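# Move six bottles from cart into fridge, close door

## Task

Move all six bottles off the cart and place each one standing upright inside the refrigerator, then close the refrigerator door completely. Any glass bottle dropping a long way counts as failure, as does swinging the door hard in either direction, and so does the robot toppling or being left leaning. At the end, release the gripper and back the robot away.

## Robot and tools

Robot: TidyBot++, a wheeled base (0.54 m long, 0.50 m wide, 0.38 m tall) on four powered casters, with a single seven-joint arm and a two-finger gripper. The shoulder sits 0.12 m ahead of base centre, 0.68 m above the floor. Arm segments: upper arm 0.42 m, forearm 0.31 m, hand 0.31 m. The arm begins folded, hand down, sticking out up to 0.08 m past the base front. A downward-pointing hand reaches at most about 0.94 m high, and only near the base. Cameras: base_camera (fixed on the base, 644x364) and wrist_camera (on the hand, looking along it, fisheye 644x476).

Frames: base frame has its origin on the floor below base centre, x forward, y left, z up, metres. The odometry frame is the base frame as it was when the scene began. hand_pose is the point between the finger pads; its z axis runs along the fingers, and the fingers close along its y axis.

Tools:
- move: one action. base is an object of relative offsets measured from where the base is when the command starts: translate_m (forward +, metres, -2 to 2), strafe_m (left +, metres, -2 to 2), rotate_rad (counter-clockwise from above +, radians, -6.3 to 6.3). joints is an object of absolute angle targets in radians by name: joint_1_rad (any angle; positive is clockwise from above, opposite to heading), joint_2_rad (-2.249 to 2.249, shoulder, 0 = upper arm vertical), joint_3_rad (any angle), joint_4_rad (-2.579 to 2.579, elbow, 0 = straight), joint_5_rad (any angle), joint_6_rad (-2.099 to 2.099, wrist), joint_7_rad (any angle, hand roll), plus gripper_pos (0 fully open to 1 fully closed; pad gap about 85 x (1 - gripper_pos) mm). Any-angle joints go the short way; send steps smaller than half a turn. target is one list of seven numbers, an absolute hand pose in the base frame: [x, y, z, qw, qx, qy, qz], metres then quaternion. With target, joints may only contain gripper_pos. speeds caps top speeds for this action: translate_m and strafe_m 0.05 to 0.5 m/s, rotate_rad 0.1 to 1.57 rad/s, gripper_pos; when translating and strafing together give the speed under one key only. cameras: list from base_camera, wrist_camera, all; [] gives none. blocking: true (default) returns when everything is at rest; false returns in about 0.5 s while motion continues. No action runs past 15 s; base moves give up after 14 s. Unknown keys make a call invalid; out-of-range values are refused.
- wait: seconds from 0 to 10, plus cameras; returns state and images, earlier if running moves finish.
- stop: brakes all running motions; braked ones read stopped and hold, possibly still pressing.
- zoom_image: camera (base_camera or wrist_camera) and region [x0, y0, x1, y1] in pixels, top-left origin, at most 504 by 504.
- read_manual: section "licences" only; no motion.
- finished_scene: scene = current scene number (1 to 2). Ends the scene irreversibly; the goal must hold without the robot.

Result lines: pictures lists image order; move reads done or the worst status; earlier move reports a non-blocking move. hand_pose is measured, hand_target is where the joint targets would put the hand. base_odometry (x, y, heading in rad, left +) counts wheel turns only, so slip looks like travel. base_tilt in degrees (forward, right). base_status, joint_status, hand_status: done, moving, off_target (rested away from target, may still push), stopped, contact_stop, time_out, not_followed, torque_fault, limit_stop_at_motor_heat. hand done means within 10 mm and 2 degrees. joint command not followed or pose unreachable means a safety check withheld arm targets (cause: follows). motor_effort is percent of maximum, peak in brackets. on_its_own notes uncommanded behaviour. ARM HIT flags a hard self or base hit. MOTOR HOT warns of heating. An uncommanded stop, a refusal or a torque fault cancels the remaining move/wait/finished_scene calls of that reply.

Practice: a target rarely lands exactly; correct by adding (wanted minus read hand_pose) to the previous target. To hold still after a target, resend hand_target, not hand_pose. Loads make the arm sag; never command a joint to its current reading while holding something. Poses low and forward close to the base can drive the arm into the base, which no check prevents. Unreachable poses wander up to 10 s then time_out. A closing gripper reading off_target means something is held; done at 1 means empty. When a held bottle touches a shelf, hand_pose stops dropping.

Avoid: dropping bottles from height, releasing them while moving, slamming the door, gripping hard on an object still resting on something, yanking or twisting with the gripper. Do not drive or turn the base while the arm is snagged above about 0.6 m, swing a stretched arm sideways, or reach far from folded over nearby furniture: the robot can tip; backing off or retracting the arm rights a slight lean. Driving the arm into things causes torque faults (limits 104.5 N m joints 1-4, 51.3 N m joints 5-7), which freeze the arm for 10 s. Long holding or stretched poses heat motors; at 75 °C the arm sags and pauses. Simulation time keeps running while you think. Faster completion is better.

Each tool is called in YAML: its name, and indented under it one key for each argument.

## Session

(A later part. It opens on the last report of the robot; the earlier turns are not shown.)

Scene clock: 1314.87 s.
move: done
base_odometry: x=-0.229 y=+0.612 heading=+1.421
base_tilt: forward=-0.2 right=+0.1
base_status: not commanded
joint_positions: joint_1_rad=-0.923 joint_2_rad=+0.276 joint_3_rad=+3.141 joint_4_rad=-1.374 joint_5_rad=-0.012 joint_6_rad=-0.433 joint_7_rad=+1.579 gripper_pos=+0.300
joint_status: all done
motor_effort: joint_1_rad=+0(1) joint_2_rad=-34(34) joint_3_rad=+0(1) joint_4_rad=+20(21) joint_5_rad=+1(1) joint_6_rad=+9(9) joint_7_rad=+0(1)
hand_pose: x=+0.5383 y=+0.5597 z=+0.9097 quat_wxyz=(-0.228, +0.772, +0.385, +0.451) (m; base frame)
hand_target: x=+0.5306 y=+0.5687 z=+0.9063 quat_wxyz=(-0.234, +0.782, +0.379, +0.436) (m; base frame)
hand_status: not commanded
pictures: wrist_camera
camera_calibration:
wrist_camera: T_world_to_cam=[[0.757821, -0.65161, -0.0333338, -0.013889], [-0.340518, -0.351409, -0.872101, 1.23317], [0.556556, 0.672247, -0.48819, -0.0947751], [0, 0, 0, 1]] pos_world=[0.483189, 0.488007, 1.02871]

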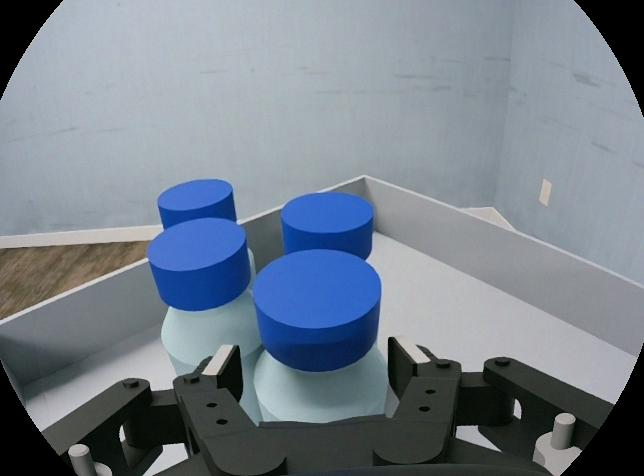

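move:
  joints: {"joint_1_rad": -0.899}
  cameras: []

move:
  joints: {"joint_2_rad": 0.372, "joint_4_rad": -1.232, "joint_6_rad": -0.508}
  cameras: ["wrist_camera"]

zoom_image:
  camera: "wrist_camera"
  region: [140, 160, 460, 450]

Scene clock: 1351.20 s.
move: done
base_odometry: x=-0.229 y=+0.612 heading=+1.421
base_tilt: forward=-0.2 right=+0.1
base_status: not commanded
joint_positions: joint_1_rad=-0.906 joint_2_rad=+0.276 joint_3_rad=+3.141 joint_4_rad=-1.374 joint_5_rad=-0.012 joint_6_rad=-0.433 joint_7_rad=+1.579 gripper_pos=+0.300
joint_status: all done
motor_effort: joint_1_rad=+0(1) joint_2_rad=-33(34) joint_3_rad=+0(2) joint_4_rad=+21(21) joint_5_rad=+1(2) joint_6_rad=+8(8) joint_7_rad=+1(1)
hand_pose: x=+0.5478 y=+0.5525 z=+0.9098 quat_wxyz=(-0.224, +0.776, +0.378, +0.453) (m; base frame)
hand_target: x=+0.5541 y=+0.5510 z=+0.9063 quat_wxyz=(-0.224, +0.790, +0.362, +0.441) (m; base frame)
hand_status: not commanded
pictures: none
No camera images: "cameras" was empty.

Scene clock: 1352.20 s.
move: done
base_odometry: x=-0.229 y=+0.612 heading=+1.421
base_tilt: forward=-0.2 right=+0.1
base_status: not commanded
joint_positions: joint_1_rad=-0.906 joint_2_rad=+0.357 joint_3_rad=+3.141 joint_4_rad=-1.263 joint_5_rad=-0.012 joint_6_rad=-0.464 joint_7_rad=+1.579 gripper_pos=+0.300
joint_status: all done
motor_effort: joint_1_rad=+0(2) joint_2_rad=-35(37) joint_3_rad=+0(2) joint_4_rad=+20(22) joint_5_rad=+1(2) joint_6_rad=+8(10) joint_7_rad=+1(1)
hand_pose: x=+0.5680 y=+0.5784 z=+0.9080 quat_wxyz=(-0.224, +0.776, +0.378, +0.452) (m; base frame)
hand_target: x=+0.5740 y=+0.5759 z=+0.9030 quat_wxyz=(-0.223, +0.791, +0.363, +0.439) (m; base frame)
hand_status: not commanded
pictures: wrist_camera
camera_calibration:
wrist_camera: T_world_to_cam=[[0.746792, -0.664219, -0.0333855, -0.0106628], [-0.347283, -0.34666, -0.871333, 1.2488], [0.567183, 0.662299, -0.489555, -0.123727], [0, 0, 0, 1]] pos_world=[0.511827, 0.507772, 1.0272]

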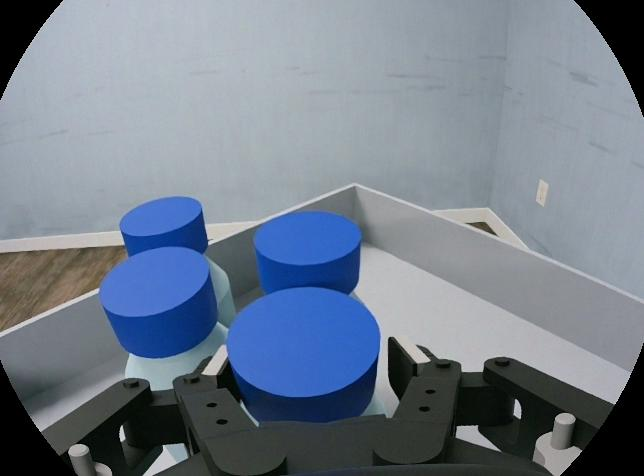

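Scaled by 1.575.

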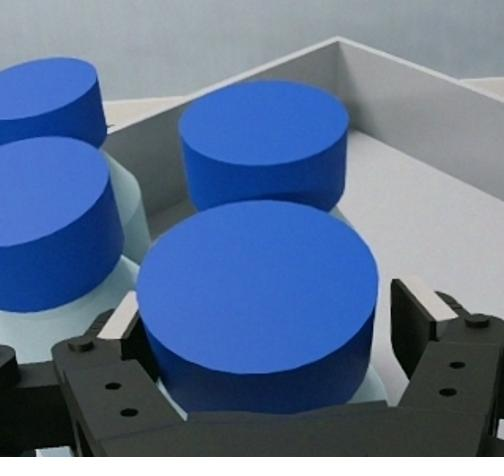

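move:
  joints: {"joint_1_rad": -0.932}
  cameras: ["wrist_camera"]

zoom_image:
  camera: "wrist_camera"
  region: [140, 160, 460, 450]

Scene clock: 1362.10 s.
move: done
base_odometry: x=-0.229 y=+0.612 heading=+1.421
base_tilt: forward=-0.2 right=+0.1
base_status: not commanded
joint_positions: joint_1_rad=-0.921 joint_2_rad=+0.357 joint_3_rad=+3.141 joint_4_rad=-1.263 joint_5_rad=-0.012 joint_6_rad=-0.465 joint_7_rad=+1.579 gripper_pos=+0.300
joint_status: all done
motor_effort: joint_1_rad=+0(1) joint_2_rad=-36(37) joint_3_rad=+0(1) joint_4_rad=+21(21) joint_5_rad=+1(1) joint_6_rad=+7(8) joint_7_rad=+0(1)
hand_pose: x=+0.5590 y=+0.5851 z=+0.9078 quat_wxyz=(-0.227, +0.773, +0.384, +0.450) (m; base frame)
hand_target: x=+0.5547 y=+0.5906 z=+0.9030 quat_wxyz=(-0.231, +0.785, +0.376, +0.435) (m; base frame)
hand_status: not commanded
pictures: wrist_camera
camera_calibration:
wrist_camera: T_world_to_cam=[[0.756827, -0.652764, -0.0333419, -0.0118963], [-0.342322, -0.352406, -0.870991, 1.24814], [0.556802, 0.670604, -0.490166, -0.121682], [0, 0, 0, 1]] pos_world=[0.504022, 0.513687, 1.02708]

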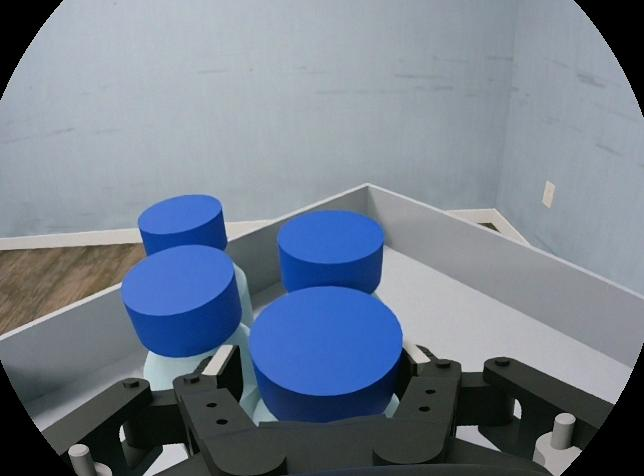

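Scaled by 1.575.

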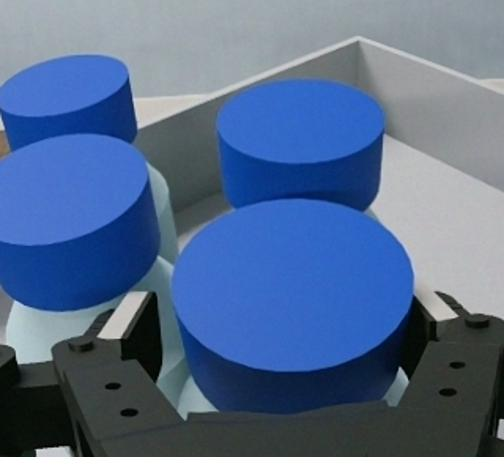

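move:
  joints: {"joint_1_rad": -0.905}
  cameras: []

move:
  joints: {"joint_1_rad": -0.9025}
  cameras: []

Scene clock: 1375.37 s.
move: done
base_odometry: x=-0.229 y=+0.612 heading=+1.421
base_tilt: forward=-0.2 right=+0.1
base_status: not commanded
joint_positions: joint_1_rad=-0.912 joint_2_rad=+0.357 joint_3_rad=+3.141 joint_4_rad=-1.263 joint_5_rad=-0.012 joint_6_rad=-0.465 joint_7_rad=+1.579 gripper_pos=+0.300
joint_status: all done
motor_effort: joint_1_rad=-1(2) joint_2_rad=-35(36) joint_3_rad=+0(1) joint_4_rad=+20(21) joint_5_rad=+0(2) joint_6_rad=+8(8) joint_7_rad=+0(1)
hand_pose: x=+0.5641 y=+0.5812 z=+0.9078 quat_wxyz=(-0.225, +0.775, +0.381, +0.451) (m; base frame)
hand_target: x=+0.5705 y=+0.5786 z=+0.9030 quat_wxyz=(-0.225, +0.790, +0.365, +0.438) (m; base frame)
hand_status: not commanded
pictures: none
No camera images: "cameras" was empty.

Scene clock: 1375.77 s.
move: done
base_odometry: x=-0.229 y=+0.612 heading=+1.421
base_tilt: forward=-0.2 right=+0.1
base_status: not commanded
joint_positions: joint_1_rad=-0.912 joint_2_rad=+0.357 joint_3_rad=+3.141 joint_4_rad=-1.263 joint_5_rad=-0.012 joint_6_rad=-0.465 joint_7_rad=+1.579 gripper_pos=+0.300
joint_status: all done
motor_effort: joint_1_rad=+0(1) joint_2_rad=-36(37) joint_3_rad=+1(1) joint_4_rad=+21(21) joint_5_rad=+0(2) joint_6_rad=+8(8) joint_7_rad=+1(1)
hand_pose: x=+0.5644 y=+0.5810 z=+0.9078 quat_wxyz=(-0.225, +0.775, +0.381, +0.451) (m; base frame)
hand_target: x=+0.5720 y=+0.5775 z=+0.9030 quat_wxyz=(-0.224, +0.791, +0.364, +0.438) (m; base frame)
hand_status: not commanded
pictures: none
No camera images: "cameras" was empty.

move:
  joints: {"joint_2_rad": 0.406, "joint_4_rad": -1.19, "joint_6_rad": -0.526}
  cameras: ["wrist_camera"]

zoom_image:
  camera: "wrist_camera"
  region: [140, 160, 460, 450]

Scene clock: 1382.60 s.
move: done
base_odometry: x=-0.229 y=+0.612 heading=+1.421
base_tilt: forward=-0.2 right=+0.1
base_status: not commanded
joint_positions: joint_1_rad=-0.912 joint_2_rad=+0.388 joint_3_rad=+3.141 joint_4_rad=-1.218 joint_5_rad=-0.012 joint_6_rad=-0.483 joint_7_rad=+1.579 gripper_pos=+0.300
joint_status: all done
motor_effort: joint_1_rad=+0(0) joint_2_rad=-37(38) joint_3_rad=+0(0) joint_4_rad=+21(21) joint_5_rad=+0(2) joint_6_rad=+8(9) joint_7_rad=+0(0)
hand_pose: x=+0.5715 y=+0.5902 z=+0.9064 quat_wxyz=(-0.224, +0.776, +0.381, +0.450) (m; base frame)
hand_target: x=+0.5792 y=+0.5866 z=+0.8974 quat_wxyz=(-0.222, +0.793, +0.365, +0.434) (m; base frame)
hand_status: not commanded
pictures: wrist_camera
camera_calibration:
wrist_camera: T_world_to_cam=[[0.750802, -0.659697, -0.0331175, -0.010702], [-0.347718, -0.352115, -0.868969, 1.25408], [0.561595, 0.663939, -0.493757, -0.12828], [0, 0, 0, 1]] pos_world=[0.516143, 0.519691, 1.02606]

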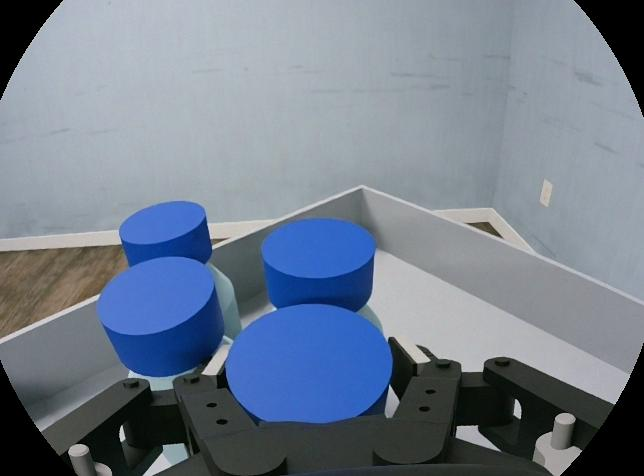

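Scaled by 1.575.

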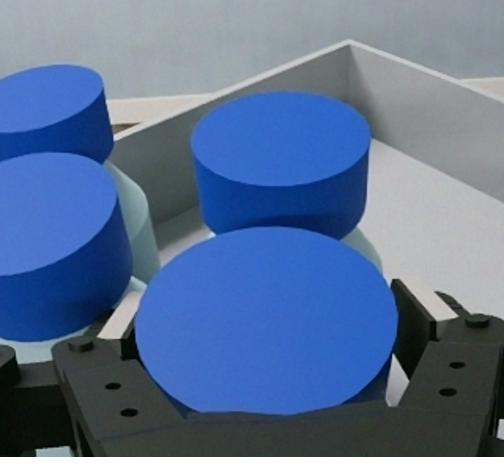

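move:
  joints: {"gripper_pos": 0.6}
  cameras: ["wrist_camera"]

Scene clock: 1388.23 s.
move: off_target
base_odometry: x=-0.229 y=+0.612 heading=+1.421
base_tilt: forward=-0.2 right=+0.1
base_status: not commanded
joint_positions: joint_1_rad=-0.912 joint_2_rad=+0.388 joint_3_rad=+3.141 joint_4_rad=-1.217 joint_5_rad=-0.012 joint_6_rad=-0.484 joint_7_rad=+1.579 gripper_pos=+0.423
joint_status: gripper_pos off_target (ended at +0.423, target +0.600)
motor_effort: joint_1_rad=+0(1) joint_2_rad=-35(37) joint_3_rad=+0(2) joint_4_rad=+20(21) joint_5_rad=+2(2) joint_6_rad=+8(8) joint_7_rad=+0(1)
hand_pose: x=+0.5715 y=+0.5902 z=+0.9067 quat_wxyz=(-0.224, +0.776, +0.381, +0.450) (m; base frame)
hand_target: x=+0.5792 y=+0.5866 z=+0.8974 quat_wxyz=(-0.222, +0.793, +0.365, +0.434) (m; base frame)
hand_status: not commanded
pictures: wrist_camera
camera_calibration:
wrist_camera: T_world_to_cam=[[0.750772, -0.65973, -0.0331372, -0.0106776], [-0.347572, -0.351882, -0.869121, 1.25428], [0.561725, 0.664029, -0.493487, -0.128544], [0, 0, 0, 1]] pos_world=[0.516177, 0.519673, 1.02634]

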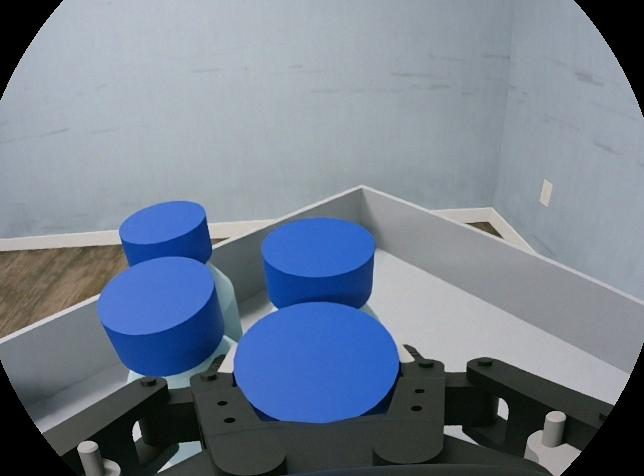

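move:
  joints: {"joint_2_rad": 0.28, "joint_4_rad": -1.038, "joint_6_rad": -0.745}
  cameras: ["wrist_camera"]

Scene clock: 1445.83 s.
move: off_target
base_odometry: x=-0.229 y=+0.612 heading=+1.421
base_tilt: forward=-0.2 right=+0.1
base_status: not commanded
joint_positions: joint_1_rad=-0.912 joint_2_rad=+0.291 joint_3_rad=+3.141 joint_4_rad=-1.080 joint_5_rad=-0.012 joint_6_rad=-0.719 joint_7_rad=+1.579 gripper_pos=+0.423
joint_status: joint_4_rad off_target (ended at -1.080, target -1.038); the others done
motor_effort: joint_1_rad=+0(1) joint_2_rad=-37(45) joint_3_rad=+0(1) joint_4_rad=+23(25) joint_5_rad=+0(2) joint_6_rad=+11(12) joint_7_rad=+1(1)
hand_pose: x=+0.5437 y=+0.5554 z=+0.9927 quat_wxyz=(-0.224, +0.776, +0.383, +0.449) (m; base frame)
hand_target: x=+0.5479 y=+0.5469 z=+1.0177 quat_wxyz=(-0.234, +0.779, +0.359, +0.457) (m; base frame)
hand_status: not commanded
pictures: wrist_camera
camera_calibration:
wrist_camera: T_world_to_cam=[[0.752558, -0.657713, -0.0327274, -0.0124097], [-0.347265, -0.354135, -0.868329, 1.30737], [0.559521, 0.664833, -0.494907, -0.0452258], [0, 0, 0, 1]] pos_world=[0.488648, 0.484891, 1.11244]

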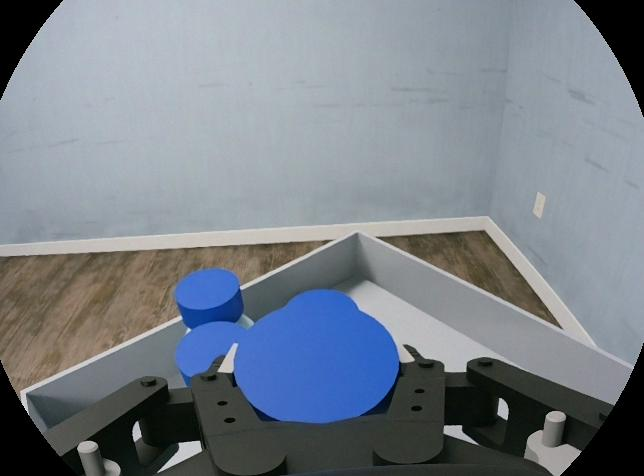

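move:
  joints: {"joint_2_rad": -0.237, "joint_4_rad": -1.329, "joint_6_rad": -1.03}
  blocking: false
  cameras: []

move:
  base: {"translate_m": -0.780, "strafe_m": 1.031, "rotate_rad": 2.492}
  joints: {"joint_1_rad": 0.15}
  cameras: ["wrist_camera", "base_camera"]

Scene clock: 1453.80 s.
move: moving
base_odometry: x=-0.229 y=+0.612 heading=+1.421
base_tilt: forward=-0.2 right=+0.0
base_status: not commanded
joint_positions: joint_1_rad=-0.912 joint_2_rad=+0.209 joint_3_rad=+3.141 joint_4_rad=-1.120 joint_5_rad=-0.012 joint_6_rad=-0.780 joint_7_rad=+1.579 gripper_pos=+0.423
joint_status: joint_2_rad moving; joint_4_rad moving; joint_6_rad moving
motor_effort: joint_1_rad=+0(0) joint_2_rad=-37(41) joint_3_rad=+0(0) joint_4_rad=+24(25) joint_5_rad=+0(1) joint_6_rad=+10(12) joint_7_rad=+1(1)
hand_pose: x=+0.5196 y=+0.5245 z=+1.0091 quat_wxyz=(-0.221, +0.780, +0.385, +0.442) (m; base frame)
hand_target: x=+0.5093 y=+0.4981 z=+1.0430 quat_wxyz=(-0.231, +0.783, +0.361, +0.451) (m; base frame)
hand_status: not commanded
pictures: none
No camera images: "cameras" was empty.

Scene clock: 1458.40 s.
move: done
base_odometry: x=-1.365 y=-0.006 heading=-2.368
base_tilt: forward=-0.2 right=+0.1
base_status: done
joint_positions: joint_1_rad=+0.136 joint_2_rad=-0.219 joint_3_rad=+3.139 joint_4_rad=-1.334 joint_5_rad=-0.012 joint_6_rad=-1.005 joint_7_rad=+1.579 gripper_pos=+0.423
joint_status: all done
motor_effort: joint_1_rad=+0(4) joint_2_rad=-14(37) joint_3_rad=+1(3) joint_4_rad=+22(24) joint_5_rad=+1(2) joint_6_rad=+10(12) joint_7_rad=+0(1)
hand_pose: x=+0.5717 y=-0.0561 z=+1.0682 quat_wxyz=(+0.029, +0.871, -0.055, +0.488) (m; base frame)
hand_target: x=+0.5597 y=-0.0644 z=+1.0726 quat_wxyz=(+0.026, +0.869, -0.082, +0.487) (m; base frame)
hand_status: not commanded
pictures: base_camera, wrist_camera
camera_calibration:
wrist_camera: T_world_to_cam=[[-0.190139, -0.981326, -0.0290986, 0.083697], [-0.507027, 0.123534, -0.853032, 1.26792], [0.840697, -0.147441, -0.521047, 0.204672], [0, 0, 0, 1]] pos_world=[0.486714, -0.04432, 1.19065]

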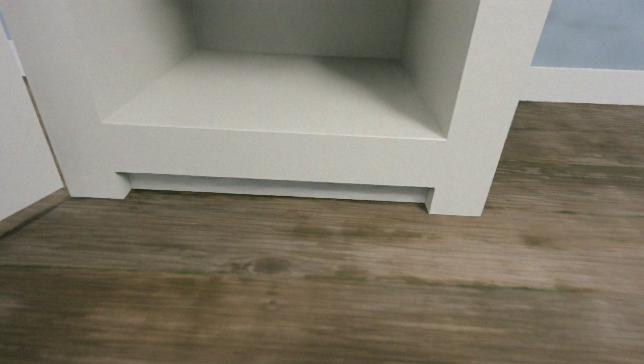

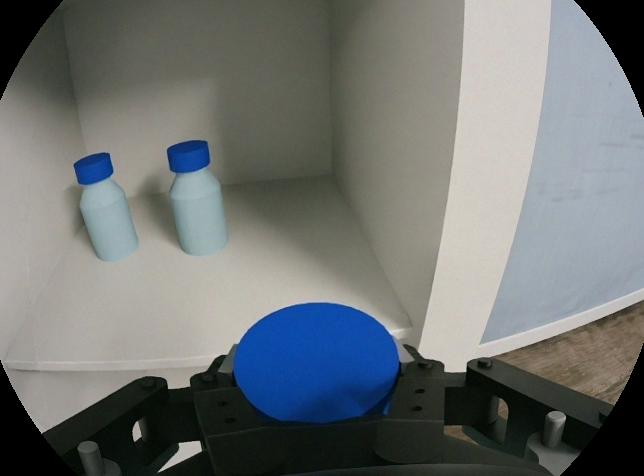

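move:
  base: {"translate_m": 0.2}
  joints: {"joint_2_rad": 0.19, "joint_4_rad": -0.922, "joint_6_rad": -0.857}
  cameras: ["wrist_camera"]

Scene clock: 1475.77 s.
move: off_target
base_odometry: x=-1.508 y=-0.145 heading=-2.369
base_tilt: forward=-0.2 right=+0.1
base_status: done
joint_positions: joint_1_rad=+0.136 joint_2_rad=+0.205 joint_3_rad=+3.139 joint_4_rad=-0.970 joint_5_rad=-0.012 joint_6_rad=-0.913 joint_7_rad=+1.579 gripper_pos=+0.423
joint_status: joint_4_rad off_target (ended at -0.970, target -0.922); the others done
motor_effort: joint_1_rad=+0(1) joint_2_rad=-33(40) joint_3_rad=+1(2) joint_4_rad=+23(25) joint_5_rad=+1(2) joint_6_rad=+10(12) joint_7_rad=+1(1)
hand_pose: x=+0.7601 y=-0.0822 z=+1.0609 quat_wxyz=(+0.030, +0.863, -0.055, +0.502) (m; base frame)
hand_target: x=+0.7603 y=-0.0947 z=+1.1135 quat_wxyz=(+0.030, +0.829, -0.079, +0.552) (m; base frame)
hand_status: not commanded
pictures: wrist_camera
camera_calibration:
wrist_camera: T_world_to_cam=[[-0.190455, -0.981162, -0.0323583, 0.0974309], [-0.479436, 0.121727, -0.869093, 1.35631], [0.856661, -0.15001, -0.493588, -0.0028929], [0, 0, 0, 1]] pos_world=[0.6713, -0.0699376, 1.18049]

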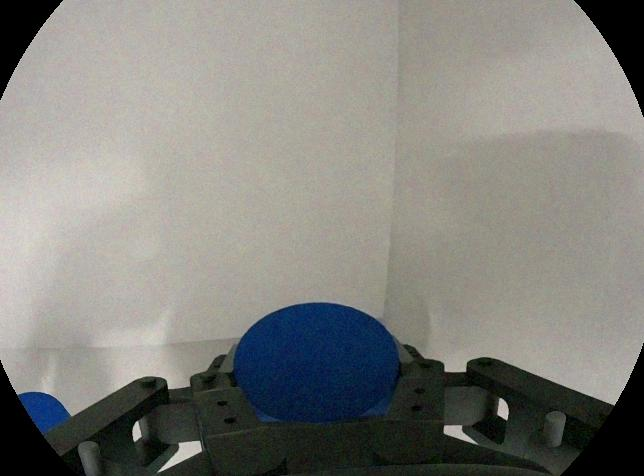

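move:
  joints: {"joint_2_rad": 0.155, "joint_4_rad": -1.07, "joint_6_rad": -0.774}
  cameras: []

move:
  joints: {"joint_2_rad": 0.146, "joint_4_rad": -1.115, "joint_6_rad": -0.745}
  cameras: ["wrist_camera"]

Scene clock: 1492.90 s.
move: done
base_odometry: x=-1.508 y=-0.145 heading=-2.369
base_tilt: forward=-0.2 right=+0.1
base_status: not commanded
joint_positions: joint_1_rad=+0.136 joint_2_rad=+0.182 joint_3_rad=+3.139 joint_4_rad=-1.077 joint_5_rad=-0.012 joint_6_rad=-0.831 joint_7_rad=+1.579 gripper_pos=+0.423
joint_status: all done
motor_effort: joint_1_rad=+0(1) joint_2_rad=-32(34) joint_3_rad=+0(1) joint_4_rad=+23(24) joint_5_rad=+0(2) joint_6_rad=+11(12) joint_7_rad=+0(1)
hand_pose: x=+0.7594 y=-0.0822 z=+1.0371 quat_wxyz=(+0.030, +0.863, -0.056, +0.501) (m; base frame)
hand_target: x=+0.7560 y=-0.0940 z=+1.0748 quat_wxyz=(+0.029, +0.837, -0.080, +0.540) (m; base frame)
hand_status: not commanded
pictures: none
No camera images: "cameras" was empty.

Scene clock: 1493.60 s.
move: done
base_odometry: x=-1.508 y=-0.145 heading=-2.369
base_tilt: forward=-0.2 right=+0.1
base_status: not commanded
joint_positions: joint_1_rad=+0.136 joint_2_rad=+0.171 joint_3_rad=+3.139 joint_4_rad=-1.117 joint_5_rad=-0.012 joint_6_rad=-0.797 joint_7_rad=+1.579 gripper_pos=+0.423
joint_status: all done
motor_effort: joint_1_rad=+0(0) joint_2_rad=-31(33) joint_3_rad=+0(1) joint_4_rad=+23(23) joint_5_rad=+1(1) joint_6_rad=+10(11) joint_7_rad=+0(1)
hand_pose: x=+0.7581 y=-0.0822 z=+1.0312 quat_wxyz=(+0.030, +0.862, -0.056, +0.503) (m; base frame)
hand_target: x=+0.7550 y=-0.0938 z=+1.0627 quat_wxyz=(+0.029, +0.839, -0.080, +0.537) (m; base frame)
hand_status: not commanded
pictures: wrist_camera
camera_calibration:
wrist_camera: T_world_to_cam=[[-0.191691, -0.980901, -0.0329888, 0.0976842], [-0.476169, 0.122341, -0.870802, 1.32892], [0.858206, -0.151216, -0.490526, -0.0202453], [0, 0, 0, 1]] pos_world=[0.668892, -0.0698241, 1.15052]

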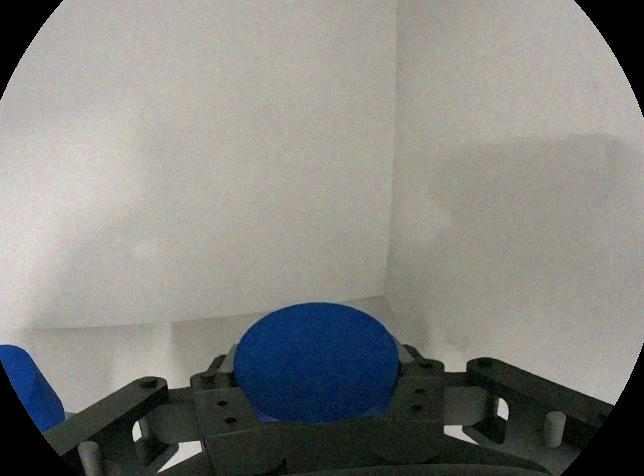

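move:
  joints: {"joint_2_rad": 0.137, "joint_4_rad": -1.145, "joint_6_rad": -0.745}
  cameras: []

move:
  joints: {"joint_2_rad": 0.125, "joint_4_rad": -1.165, "joint_6_rad": -0.76}
  cameras: []

Scene clock: 1498.60 s.
move: done
base_odometry: x=-1.508 y=-0.145 heading=-2.369
base_tilt: forward=-0.2 right=+0.1
base_status: not commanded
joint_positions: joint_1_rad=+0.136 joint_2_rad=+0.155 joint_3_rad=+3.139 joint_4_rad=-1.139 joint_5_rad=-0.012 joint_6_rad=-0.787 joint_7_rad=+1.579 gripper_pos=+0.423
joint_status: all done
motor_effort: joint_1_rad=+0(1) joint_2_rad=-29(32) joint_3_rad=+0(1) joint_4_rad=+22(23) joint_5_rad=+1(2) joint_6_rad=+10(11) joint_7_rad=+1(1)
hand_pose: x=+0.7527 y=-0.0815 z=+1.0311 quat_wxyz=(+0.030, +0.861, -0.056, +0.505) (m; base frame)
hand_target: x=+0.7504 y=-0.0931 z=+1.0510 quat_wxyz=(+0.028, +0.845, -0.080, +0.528) (m; base frame)
hand_status: not commanded
pictures: none
No camera images: "cameras" was empty.

Scene clock: 1499.20 s.
move: done
base_odometry: x=-1.508 y=-0.145 heading=-2.369
base_tilt: forward=-0.2 right=+0.1
base_status: not commanded
joint_positions: joint_1_rad=+0.136 joint_2_rad=+0.140 joint_3_rad=+3.139 joint_4_rad=-1.156 joint_5_rad=-0.012 joint_6_rad=-0.787 joint_7_rad=+1.579 gripper_pos=+0.423
joint_status: all done
motor_effort: joint_1_rad=+0(0) joint_2_rad=-28(30) joint_3_rad=+0(1) joint_4_rad=+21(22) joint_5_rad=+1(2) joint_6_rad=+9(10) joint_7_rad=+0(1)
hand_pose: x=+0.7464 y=-0.0806 z=+1.0310 quat_wxyz=(+0.030, +0.862, -0.056, +0.504) (m; base frame)
hand_target: x=+0.7430 y=-0.0920 z=+1.0429 quat_wxyz=(+0.028, +0.851, -0.081, +0.518) (m; base frame)
hand_status: not commanded
pictures: none
No camera images: "cameras" was empty.

move:
  joints: {"gripper_pos": 0.2}
  cameras: ["wrist_camera"]

Scene clock: 1502.73 s.
move: done
base_odometry: x=-1.508 y=-0.145 heading=-2.369
base_tilt: forward=-0.2 right=+0.1
base_status: not commanded
joint_positions: joint_1_rad=+0.136 joint_2_rad=+0.133 joint_3_rad=+3.139 joint_4_rad=-1.156 joint_5_rad=-0.012 joint_6_rad=-0.787 joint_7_rad=+1.579 gripper_pos=+0.200
joint_status: all done
motor_effort: joint_1_rad=+0(0) joint_2_rad=-26(29) joint_3_rad=+0(1) joint_4_rad=+20(22) joint_5_rad=+1(2) joint_6_rad=+8(9) joint_7_rad=+0(1)
hand_pose: x=+0.7439 y=-0.0803 z=+1.0353 quat_wxyz=(+0.030, +0.860, -0.056, +0.507) (m; base frame)
hand_target: x=+0.7430 y=-0.0920 z=+1.0429 quat_wxyz=(+0.028, +0.851, -0.081, +0.518) (m; base frame)
hand_status: not commanded
pictures: wrist_camera
camera_calibration:
wrist_camera: T_world_to_cam=[[-0.19152, -0.98092, -0.0334183, 0.0972987], [-0.46908, 0.121388, -0.874774, 1.32425], [0.862139, -0.151861, -0.483378, -0.0160941], [0, 0, 0, 1]] pos_world=[0.653689, -0.0677498, 1.15389]

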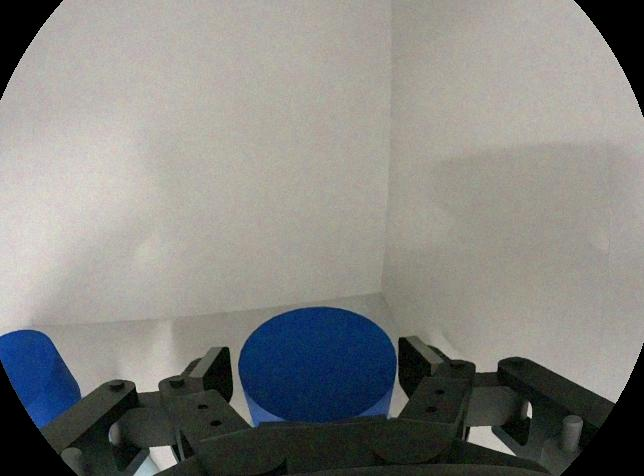

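move:
  base: {"translate_m": -0.3}
  joints: {"joint_2_rad": -0.165, "joint_4_rad": -1.365, "joint_6_rad": -0.93}
  cameras: ["wrist_camera"]

move:
  base: {"translate_m": -0.8085, "strafe_m": 0.089, "rotate_rad": -2.492}
  joints: {"joint_1_rad": -0.44, "gripper_pos": 0.27}
  cameras: ["wrist_camera"]

zoom_image:
  camera: "wrist_camera"
  region: [160, 200, 480, 440]

Scene clock: 1546.07 s.
move: done
base_odometry: x=-1.293 y=+0.064 heading=-2.370
base_tilt: forward=-0.2 right=+0.1
base_status: done
joint_positions: joint_1_rad=+0.139 joint_2_rad=-0.176 joint_3_rad=+3.139 joint_4_rad=-1.349 joint_5_rad=-0.012 joint_6_rad=-0.889 joint_7_rad=+1.579 gripper_pos=+0.200
joint_status: all done
motor_effort: joint_1_rad=+0(5) joint_2_rad=-14(33) joint_3_rad=+1(6) joint_4_rad=+19(22) joint_5_rad=+1(3) joint_6_rad=+8(9) joint_7_rad=+0(1)
hand_pose: x=+0.6057 y=-0.0621 z=+1.0710 quat_wxyz=(+0.031, +0.856, -0.055, +0.513) (m; base frame)
hand_target: x=+0.6016 y=-0.0707 z=+1.0456 quat_wxyz=(+0.026, +0.871, -0.083, +0.484) (m; base frame)
hand_status: not commanded
pictures: wrist_camera
camera_calibration:
wrist_camera: T_world_to_cam=[[-0.191927, -0.980851, -0.0330961, 0.0897301], [-0.456255, 0.119033, -0.881852, 1.2881], [0.868905, -0.154151, -0.470364, 0.104912], [0, 0, 0, 1]] pos_world=[0.513765, -0.0491417, 1.18823]

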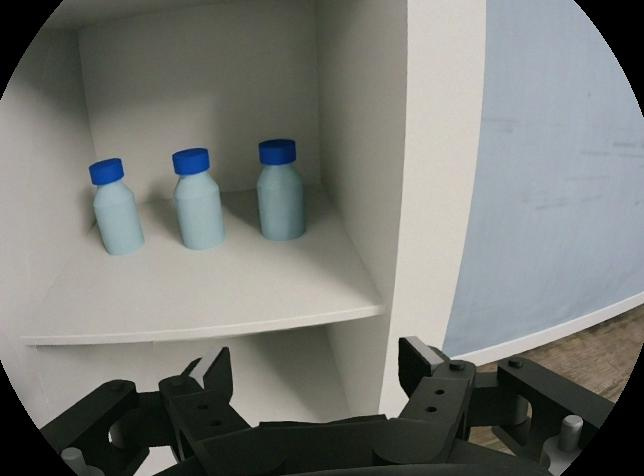

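Scene clock: 1549.50 s.
move: done
base_odometry: x=-0.651 y=+0.564 heading=+1.422
base_tilt: forward=-0.2 right=+0.1
base_status: done
joint_positions: joint_1_rad=-0.426 joint_2_rad=-0.164 joint_3_rad=+3.142 joint_4_rad=-1.352 joint_5_rad=-0.012 joint_6_rad=-0.889 joint_7_rad=+1.579 gripper_pos=+0.270
joint_status: all done
motor_effort: joint_1_rad=+0(2) joint_2_rad=-15(18) joint_3_rad=+1(3) joint_4_rad=+19(20) joint_5_rad=+1(2) joint_6_rad=+8(9) joint_7_rad=+0(1)
hand_pose: x=+0.5682 y=+0.2083 z=+1.0636 quat_wxyz=(-0.111, +0.842, +0.185, +0.495) (m; base frame)
hand_target: x=+0.5593 y=+0.2098 z=+1.0456 quat_wxyz=(-0.116, +0.857, +0.174, +0.471) (m; base frame)
hand_status: not commanded
pictures: wrist_camera
camera_calibration:
wrist_camera: T_world_to_cam=[[0.35938, -0.932618, -0.0327208, 0.0237959], [-0.461652, -0.147205, -0.874762, 1.28324], [0.811001, 0.329477, -0.483447, 0.121691], [0, 0, 0, 1]] pos_world=[0.485168, 0.170997, 1.18214]

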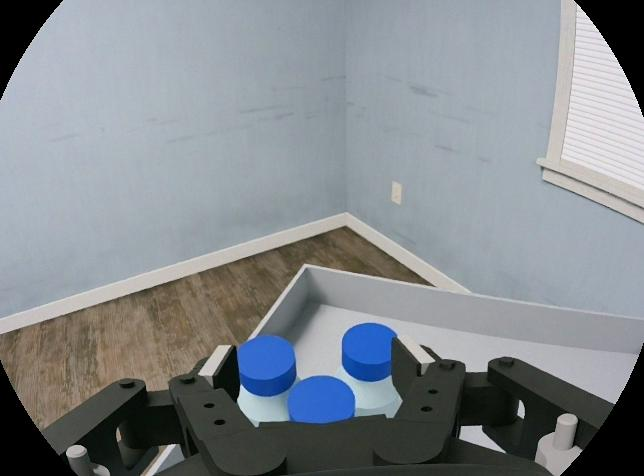

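Scaled by 1.575.

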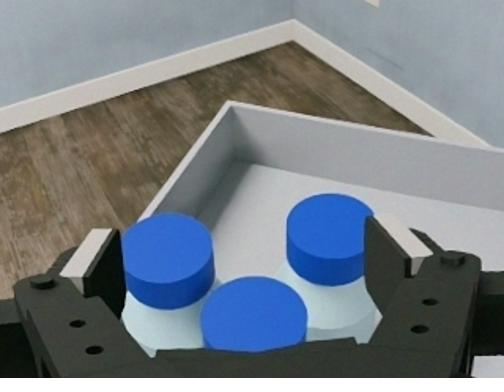

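move:
  joints: {"joint_2_rad": -0.21, "joint_4_rad": -1.895, "joint_6_rad": -0.371, "gripper_pos": 0.25}
  cameras: ["wrist_camera"]

zoom_image:
  camera: "wrist_camera"
  region: [160, 130, 480, 420]

Scene clock: 1577.73 s.
move: done
base_odometry: x=-0.651 y=+0.564 heading=+1.422
base_tilt: forward=-0.2 right=+0.1
base_status: not commanded
joint_positions: joint_1_rad=-0.426 joint_2_rad=-0.197 joint_3_rad=+3.142 joint_4_rad=-1.880 joint_5_rad=-0.012 joint_6_rad=-0.414 joint_7_rad=+1.579 gripper_pos=+0.250
joint_status: all done
motor_effort: joint_1_rad=+0(0) joint_2_rad=-14(17) joint_3_rad=+1(1) joint_4_rad=+20(22) joint_5_rad=+1(2) joint_6_rad=+8(9) joint_7_rad=+0(1)
hand_pose: x=+0.5726 y=+0.2087 z=+0.9031 quat_wxyz=(-0.108, +0.847, +0.183, +0.487) (m; base frame)
hand_target: x=+0.5704 y=+0.2150 z=+0.9123 quat_wxyz=(-0.123, +0.839, +0.171, +0.502) (m; base frame)
hand_status: not commanded
pictures: wrist_camera
camera_calibration:
wrist_camera: T_world_to_cam=[[0.353713, -0.934797, -0.0322653, 0.0207154], [-0.478281, -0.151114, -0.865108, 1.14653], [0.803825, 0.321432, -0.500547, 0.0616858], [0, 0, 0, 1]] pos_world=[0.491449, 0.172793, 1.02341]

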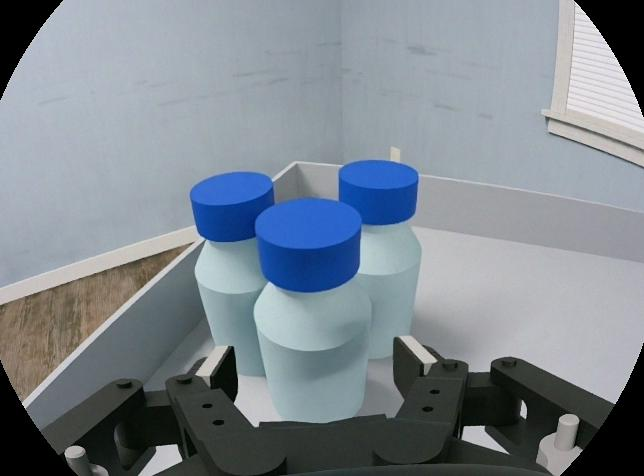

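Scaled by 1.575.

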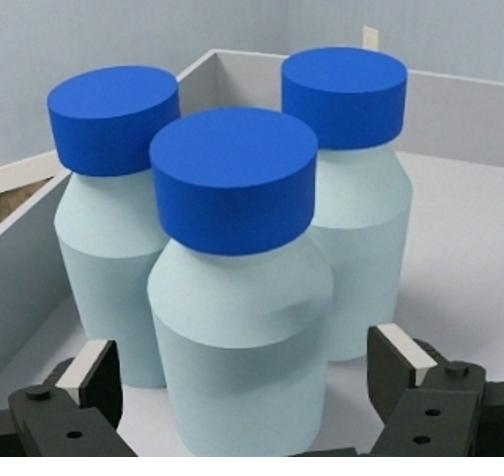

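move:
  joints: {"joint_2_rad": 0.028, "joint_4_rad": -1.666, "joint_6_rad": -0.334}
  cameras: ["wrist_camera"]

Scene clock: 1593.80 s.
move: done
base_odometry: x=-0.651 y=+0.564 heading=+1.422
base_tilt: forward=-0.2 right=+0.1
base_status: not commanded
joint_positions: joint_1_rad=-0.426 joint_2_rad=+0.020 joint_3_rad=+3.142 joint_4_rad=-1.700 joint_5_rad=-0.012 joint_6_rad=-0.374 joint_7_rad=+1.579 gripper_pos=+0.250
joint_status: all done
motor_effort: joint_1_rad=+0(1) joint_2_rad=-24(25) joint_3_rad=+0(1) joint_4_rad=+22(22) joint_5_rad=+1(2) joint_6_rad=+9(9) joint_7_rad=+0(1)
hand_pose: x=+0.6542 y=+0.2456 z=+0.9004 quat_wxyz=(-0.108, +0.846, +0.183, +0.488) (m; base frame)
hand_target: x=+0.6636 y=+0.2590 z=+0.9264 quat_wxyz=(-0.126, +0.832, +0.169, +0.513) (m; base frame)
hand_status: not commanded
pictures: wrist_camera
camera_calibration:
wrist_camera: T_world_to_cam=[[0.353365, -0.934925, -0.032372, 0.0265735], [-0.476307, -0.150027, -0.866385, 1.18838], [0.805149, 0.321569, -0.498326, -0.0200123], [0, 0, 0, 1]] pos_world=[0.572755, 0.209568, 1.02048]

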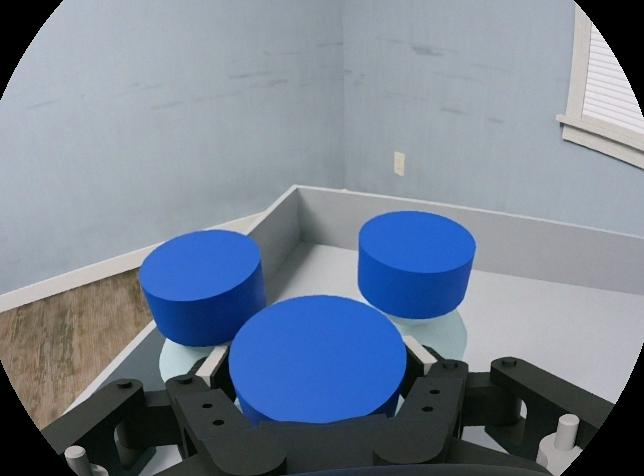

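move:
  joints: {"gripper_pos": 0.6}
  cameras: ["wrist_camera"]

Scene clock: 1597.33 s.
move: off_target
base_odometry: x=-0.651 y=+0.564 heading=+1.422
base_tilt: forward=-0.2 right=+0.1
base_status: not commanded
joint_positions: joint_1_rad=-0.426 joint_2_rad=+0.020 joint_3_rad=+3.142 joint_4_rad=-1.699 joint_5_rad=-0.012 joint_6_rad=-0.373 joint_7_rad=+1.579 gripper_pos=+0.426
joint_status: gripper_pos off_target (ended at +0.426, target +0.600)
motor_effort: joint_1_rad=+0(1) joint_2_rad=-23(24) joint_3_rad=+0(1) joint_4_rad=+21(22) joint_5_rad=+0(2) joint_6_rad=+9(9) joint_7_rad=+0(1)
hand_pose: x=+0.6546 y=+0.2458 z=+0.9014 quat_wxyz=(-0.108, +0.846, +0.183, +0.489) (m; base frame)
hand_target: x=+0.6636 y=+0.2590 z=+0.9264 quat_wxyz=(-0.126, +0.832, +0.169, +0.513) (m; base frame)
hand_status: not commanded
pictures: wrist_camera
camera_calibration:
wrist_camera: T_world_to_cam=[[0.353364, -0.934915, -0.0326874, 0.0269327], [-0.47441, -0.148975, -0.867607, 1.18908], [0.806269, 0.322088, -0.496175, -0.0227473], [0, 0, 0, 1]] pos_world=[0.572934, 0.20965, 1.02125]

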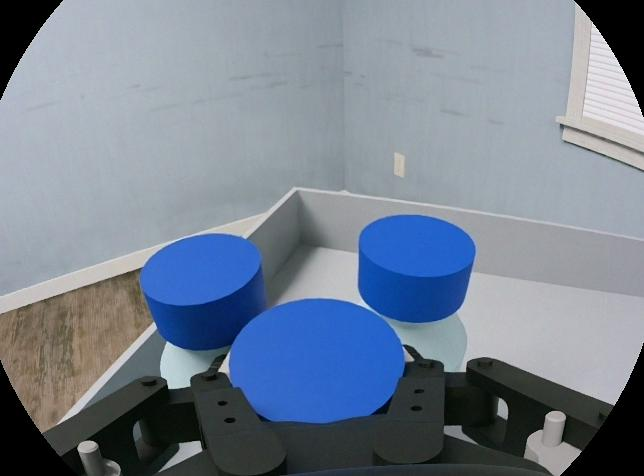

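move:
  joints: {"joint_2_rad": -0.09, "joint_4_rad": -1.461, "joint_6_rad": -0.69}
  cameras: ["wrist_camera"]

move:
  joints: {"joint_2_rad": -0.237, "joint_4_rad": -1.329, "joint_6_rad": -1.03}
  blocking: false
  cameras: []

move:
  base: {"translate_m": -0.669, "strafe_m": 0.621, "rotate_rad": 2.491}
  joints: {"joint_1_rad": -0.343}
  cameras: ["wrist_camera"]

Scene clock: 1624.43 s.
move: off_target
base_odometry: x=-0.651 y=+0.564 heading=+1.422
base_tilt: forward=-0.2 right=+0.1
base_status: not commanded
joint_positions: joint_1_rad=-0.426 joint_2_rad=-0.071 joint_3_rad=+3.142 joint_4_rad=-1.514 joint_5_rad=-0.012 joint_6_rad=-0.670 joint_7_rad=+1.579 gripper_pos=+0.426
joint_status: joint_4_rad off_target (ended at -1.514, target -1.461); the others done
motor_effort: joint_1_rad=+0(1) joint_2_rad=-24(32) joint_3_rad=+1(1) joint_4_rad=+25(27) joint_5_rad=+1(2) joint_6_rad=+12(12) joint_7_rad=+1(1)
hand_pose: x=+0.6172 y=+0.2299 z=+0.9810 quat_wxyz=(-0.107, +0.851, +0.185, +0.480) (m; base frame)
hand_target: x=+0.6110 y=+0.2342 z=+1.0167 quat_wxyz=(-0.123, +0.840, +0.171, +0.500) (m; base frame)
hand_status: not commanded
pictures: wrist_camera
camera_calibration:
wrist_camera: T_world_to_cam=[[0.355955, -0.933977, -0.0313591, 0.0247333], [-0.490887, -0.15832, -0.856718, 1.23967], [0.79519, 0.320346, -0.514832, 0.0775518], [0, 0, 0, 1]] pos_world=[0.538063, 0.194521, 1.10274]

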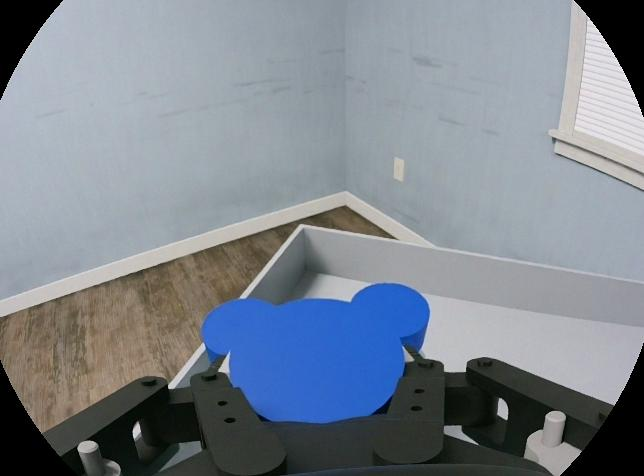

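Scene clock: 1624.93 s.
move: moving
base_odometry: x=-0.651 y=+0.564 heading=+1.422
base_tilt: forward=-0.2 right=+0.1
base_status: not commanded
joint_positions: joint_1_rad=-0.426 joint_2_rad=-0.145 joint_3_rad=+3.142 joint_4_rad=-1.431 joint_5_rad=-0.012 joint_6_rad=-0.917 joint_7_rad=+1.579 gripper_pos=+0.426
joint_status: joint_2_rad moving; joint_4_rad moving; joint_6_rad moving
motor_effort: joint_1_rad=+0(1) joint_2_rad=-22(28) joint_3_rad=+1(1) joint_4_rad=+25(27) joint_5_rad=+1(1) joint_6_rad=+11(12) joint_7_rad=+0(1)
hand_pose: x=+0.5655 y=+0.2071 z=+1.0023 quat_wxyz=(-0.099, +0.871, +0.191, +0.441) (m; base frame)
hand_target: x=+0.5419 y=+0.2015 z=+1.0621 quat_wxyz=(-0.118, +0.852, +0.173, +0.479) (m; base frame)
hand_status: not commanded
pictures: none
No camera images: "cameras" was empty.

Scene clock: 1628.47 s.
move: off_target
base_odometry: x=-1.365 y=-0.006 heading=-2.370
base_tilt: forward=-0.2 right=+0.1
base_status: done
joint_positions: joint_1_rad=-0.345 joint_2_rad=-0.211 joint_3_rad=+3.142 joint_4_rad=-1.378 joint_5_rad=-0.012 joint_6_rad=-1.011 joint_7_rad=+1.579 gripper_pos=+0.426
joint_status: joint_4_rad off_target (ended at -1.378, target -1.329); the others done
motor_effort: joint_1_rad=+0(4) joint_2_rad=-16(22) joint_3_rad=+1(6) joint_4_rad=+24(24) joint_5_rad=+0(3) joint_6_rad=+11(12) joint_7_rad=+0(1)
hand_pose: x=+0.5474 y=+0.1581 z=+1.0393 quat_wxyz=(-0.083, +0.873, +0.155, +0.456) (m; base frame)
hand_target: x=+0.5377 y=+0.1518 z=+1.0726 quat_wxyz=(-0.093, +0.863, +0.132, +0.479) (m; base frame)
hand_status: not commanded
pictures: wrist_camera
camera_calibration:
wrist_camera: T_world_to_cam=[[0.280362, -0.959526, -0.0265733, 0.0247902], [-0.552568, -0.138693, -0.821847, 1.23843], [0.784899, 0.245098, -0.569088, 0.260063], [0, 0, 0, 1]] pos_world=[0.473241, 0.131807, 1.16645]

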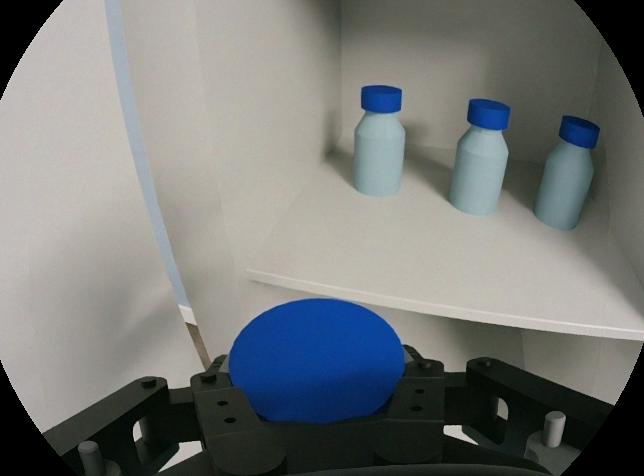

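move:
  joints: {"joint_2_rad": -0.048, "joint_4_rad": -1.2, "joint_6_rad": -0.816}
  cameras: []

move:
  base: {"translate_m": 0.2}
  cameras: ["wrist_camera"]

Scene clock: 1641.47 s.
move: off_target
base_odometry: x=-1.365 y=-0.006 heading=-2.370
base_tilt: forward=-0.2 right=+0.1
base_status: not commanded
joint_positions: joint_1_rad=-0.345 joint_2_rad=-0.023 joint_3_rad=+3.142 joint_4_rad=-1.258 joint_5_rad=-0.012 joint_6_rad=-0.876 joint_7_rad=+1.579 gripper_pos=+0.426
joint_status: joint_4_rad off_target (ended at -1.258, target -1.200); the others done
motor_effort: joint_1_rad=+0(1) joint_2_rad=-26(28) joint_3_rad=+1(1) joint_4_rad=+24(26) joint_5_rad=+0(2) joint_6_rad=+11(14) joint_7_rad=+0(1)
hand_pose: x=+0.6391 y=+0.1907 z=+1.0460 quat_wxyz=(-0.088, +0.857, +0.151, +0.485) (m; base frame)
hand_target: x=+0.6400 y=+0.1885 z=+1.1095 quat_wxyz=(-0.106, +0.823, +0.126, +0.543) (m; base frame)
hand_status: not commanded
pictures: none
No camera images: "cameras" was empty.

Scene clock: 1643.10 s.
move: done
base_odometry: x=-1.508 y=-0.146 heading=-2.368
base_tilt: forward=-0.2 right=+0.1
base_status: done
joint_positions: joint_1_rad=-0.345 joint_2_rad=-0.019 joint_3_rad=+3.142 joint_4_rad=-1.256 joint_5_rad=-0.012 joint_6_rad=-0.871 joint_7_rad=+1.579 gripper_pos=+0.426
joint_status: not commanded
motor_effort: joint_1_rad=+0(2) joint_2_rad=-25(31) joint_3_rad=+1(3) joint_4_rad=+24(26) joint_5_rad=+0(2) joint_6_rad=+11(13) joint_7_rad=+0(1)
hand_pose: x=+0.6414 y=+0.1915 z=+1.0463 quat_wxyz=(-0.088, +0.856, +0.151, +0.486) (m; base frame)
hand_target: x=+0.6400 y=+0.1885 z=+1.1095 quat_wxyz=(-0.106, +0.823, +0.126, +0.543) (m; base frame)
hand_status: not commanded
pictures: wrist_camera
camera_calibration:
wrist_camera: T_world_to_cam=[[0.280861, -0.959243, -0.031153, 0.0351387], [-0.497534, -0.117764, -0.859413, 1.30075], [0.820718, 0.256875, -0.510331, 0.095361], [0, 0, 0, 1]] pos_world=[0.559034, 0.162392, 1.16764]

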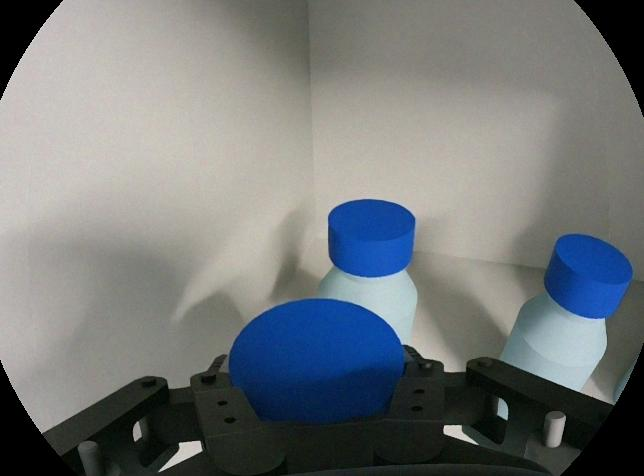

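move:
  joints: {"joint_2_rad": -0.069, "joint_4_rad": -1.334, "joint_6_rad": -0.735}
  cameras: []

move:
  joints: {"joint_2_rad": -0.077, "joint_4_rad": -1.375, "joint_6_rad": -0.71}
  cameras: []

Scene clock: 1655.20 s.
move: done
base_odometry: x=-1.508 y=-0.146 heading=-2.368
base_tilt: forward=-0.2 right=+0.1
base_status: not commanded
joint_positions: joint_1_rad=-0.345 joint_2_rad=-0.037 joint_3_rad=+3.142 joint_4_rad=-1.343 joint_5_rad=-0.012 joint_6_rad=-0.798 joint_7_rad=+1.579 gripper_pos=+0.426
joint_status: all done
motor_effort: joint_1_rad=+0(1) joint_2_rad=-24(26) joint_3_rad=+0(1) joint_4_rad=+24(25) joint_5_rad=+0(1) joint_6_rad=+11(13) joint_7_rad=+0(1)
hand_pose: x=+0.6410 y=+0.1912 z=+1.0265 quat_wxyz=(-0.089, +0.855, +0.151, +0.488) (m; base frame)
hand_target: x=+0.6398 y=+0.1884 z=+1.0667 quat_wxyz=(-0.103, +0.832, +0.127, +0.530) (m; base frame)
hand_status: not commanded
pictures: none
No camera images: "cameras" was empty.

Scene clock: 1655.90 s.
move: done
base_odometry: x=-1.508 y=-0.146 heading=-2.368
base_tilt: forward=-0.2 right=+0.1
base_status: not commanded
joint_positions: joint_1_rad=-0.345 joint_2_rad=-0.053 joint_3_rad=+3.142 joint_4_rad=-1.376 joint_5_rad=-0.012 joint_6_rad=-0.761 joint_7_rad=+1.579 gripper_pos=+0.426
joint_status: all done
motor_effort: joint_1_rad=+0(0) joint_2_rad=-22(24) joint_3_rad=+1(1) joint_4_rad=+23(24) joint_5_rad=+0(2) joint_6_rad=+10(12) joint_7_rad=+1(1)
hand_pose: x=+0.6389 y=+0.1904 z=+1.0261 quat_wxyz=(-0.090, +0.850, +0.150, +0.496) (m; base frame)
hand_target: x=+0.6384 y=+0.1879 z=+1.0542 quat_wxyz=(-0.103, +0.834, +0.128, +0.527) (m; base frame)
hand_status: not commanded
pictures: none
No camera images: "cameras" was empty.

move:
  joints: {"joint_2_rad": -0.085, "joint_4_rad": -1.395, "joint_6_rad": -0.725}
  cameras: []

move:
  joints: {"gripper_pos": 0.2}
  cameras: ["wrist_camera"]

Scene clock: 1662.43 s.
move: done
base_odometry: x=-1.508 y=-0.146 heading=-2.368
base_tilt: forward=-0.2 right=+0.1
base_status: not commanded
joint_positions: joint_1_rad=-0.345 joint_2_rad=-0.065 joint_3_rad=+3.142 joint_4_rad=-1.388 joint_5_rad=-0.012 joint_6_rad=-0.761 joint_7_rad=+1.579 gripper_pos=+0.426
joint_status: all done
motor_effort: joint_1_rad=+0(1) joint_2_rad=-21(23) joint_3_rad=+0(1) joint_4_rad=+22(23) joint_5_rad=+1(2) joint_6_rad=+9(10) joint_7_rad=+0(1)
hand_pose: x=+0.6341 y=+0.1886 z=+1.0260 quat_wxyz=(-0.090, +0.850, +0.150, +0.496) (m; base frame)
hand_target: x=+0.6328 y=+0.1859 z=+1.0427 quat_wxyz=(-0.101, +0.841, +0.129, +0.516) (m; base frame)
hand_status: not commanded
pictures: none
No camera images: "cameras" was empty.

Scene clock: 1663.30 s.
move: done
base_odometry: x=-1.508 y=-0.145 heading=-2.368
base_tilt: forward=-0.2 right=+0.1
base_status: not commanded
joint_positions: joint_1_rad=-0.345 joint_2_rad=-0.076 joint_3_rad=+3.142 joint_4_rad=-1.388 joint_5_rad=-0.012 joint_6_rad=-0.759 joint_7_rad=+1.579 gripper_pos=+0.200
joint_status: all done
motor_effort: joint_1_rad=+0(0) joint_2_rad=-18(22) joint_3_rad=+1(1) joint_4_rad=+20(22) joint_5_rad=+1(1) joint_6_rad=+8(10) joint_7_rad=+1(1)
hand_pose: x=+0.6308 y=+0.1874 z=+1.0324 quat_wxyz=(-0.091, +0.847, +0.149, +0.502) (m; base frame)
hand_target: x=+0.6328 y=+0.1859 z=+1.0427 quat_wxyz=(-0.101, +0.841, +0.129, +0.516) (m; base frame)
hand_status: not commanded
pictures: wrist_camera
camera_calibration:
wrist_camera: T_world_to_cam=[[0.28075, -0.959186, -0.0337886, 0.0365243], [-0.467855, -0.106031, -0.877422, 1.28069], [0.838028, 0.262144, -0.478529, 0.0532639], [0, 0, 0, 1]] pos_world=[0.544288, 0.156864, 1.15043]

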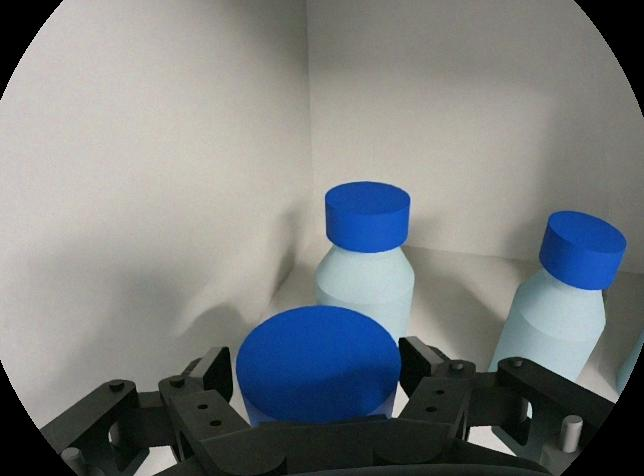

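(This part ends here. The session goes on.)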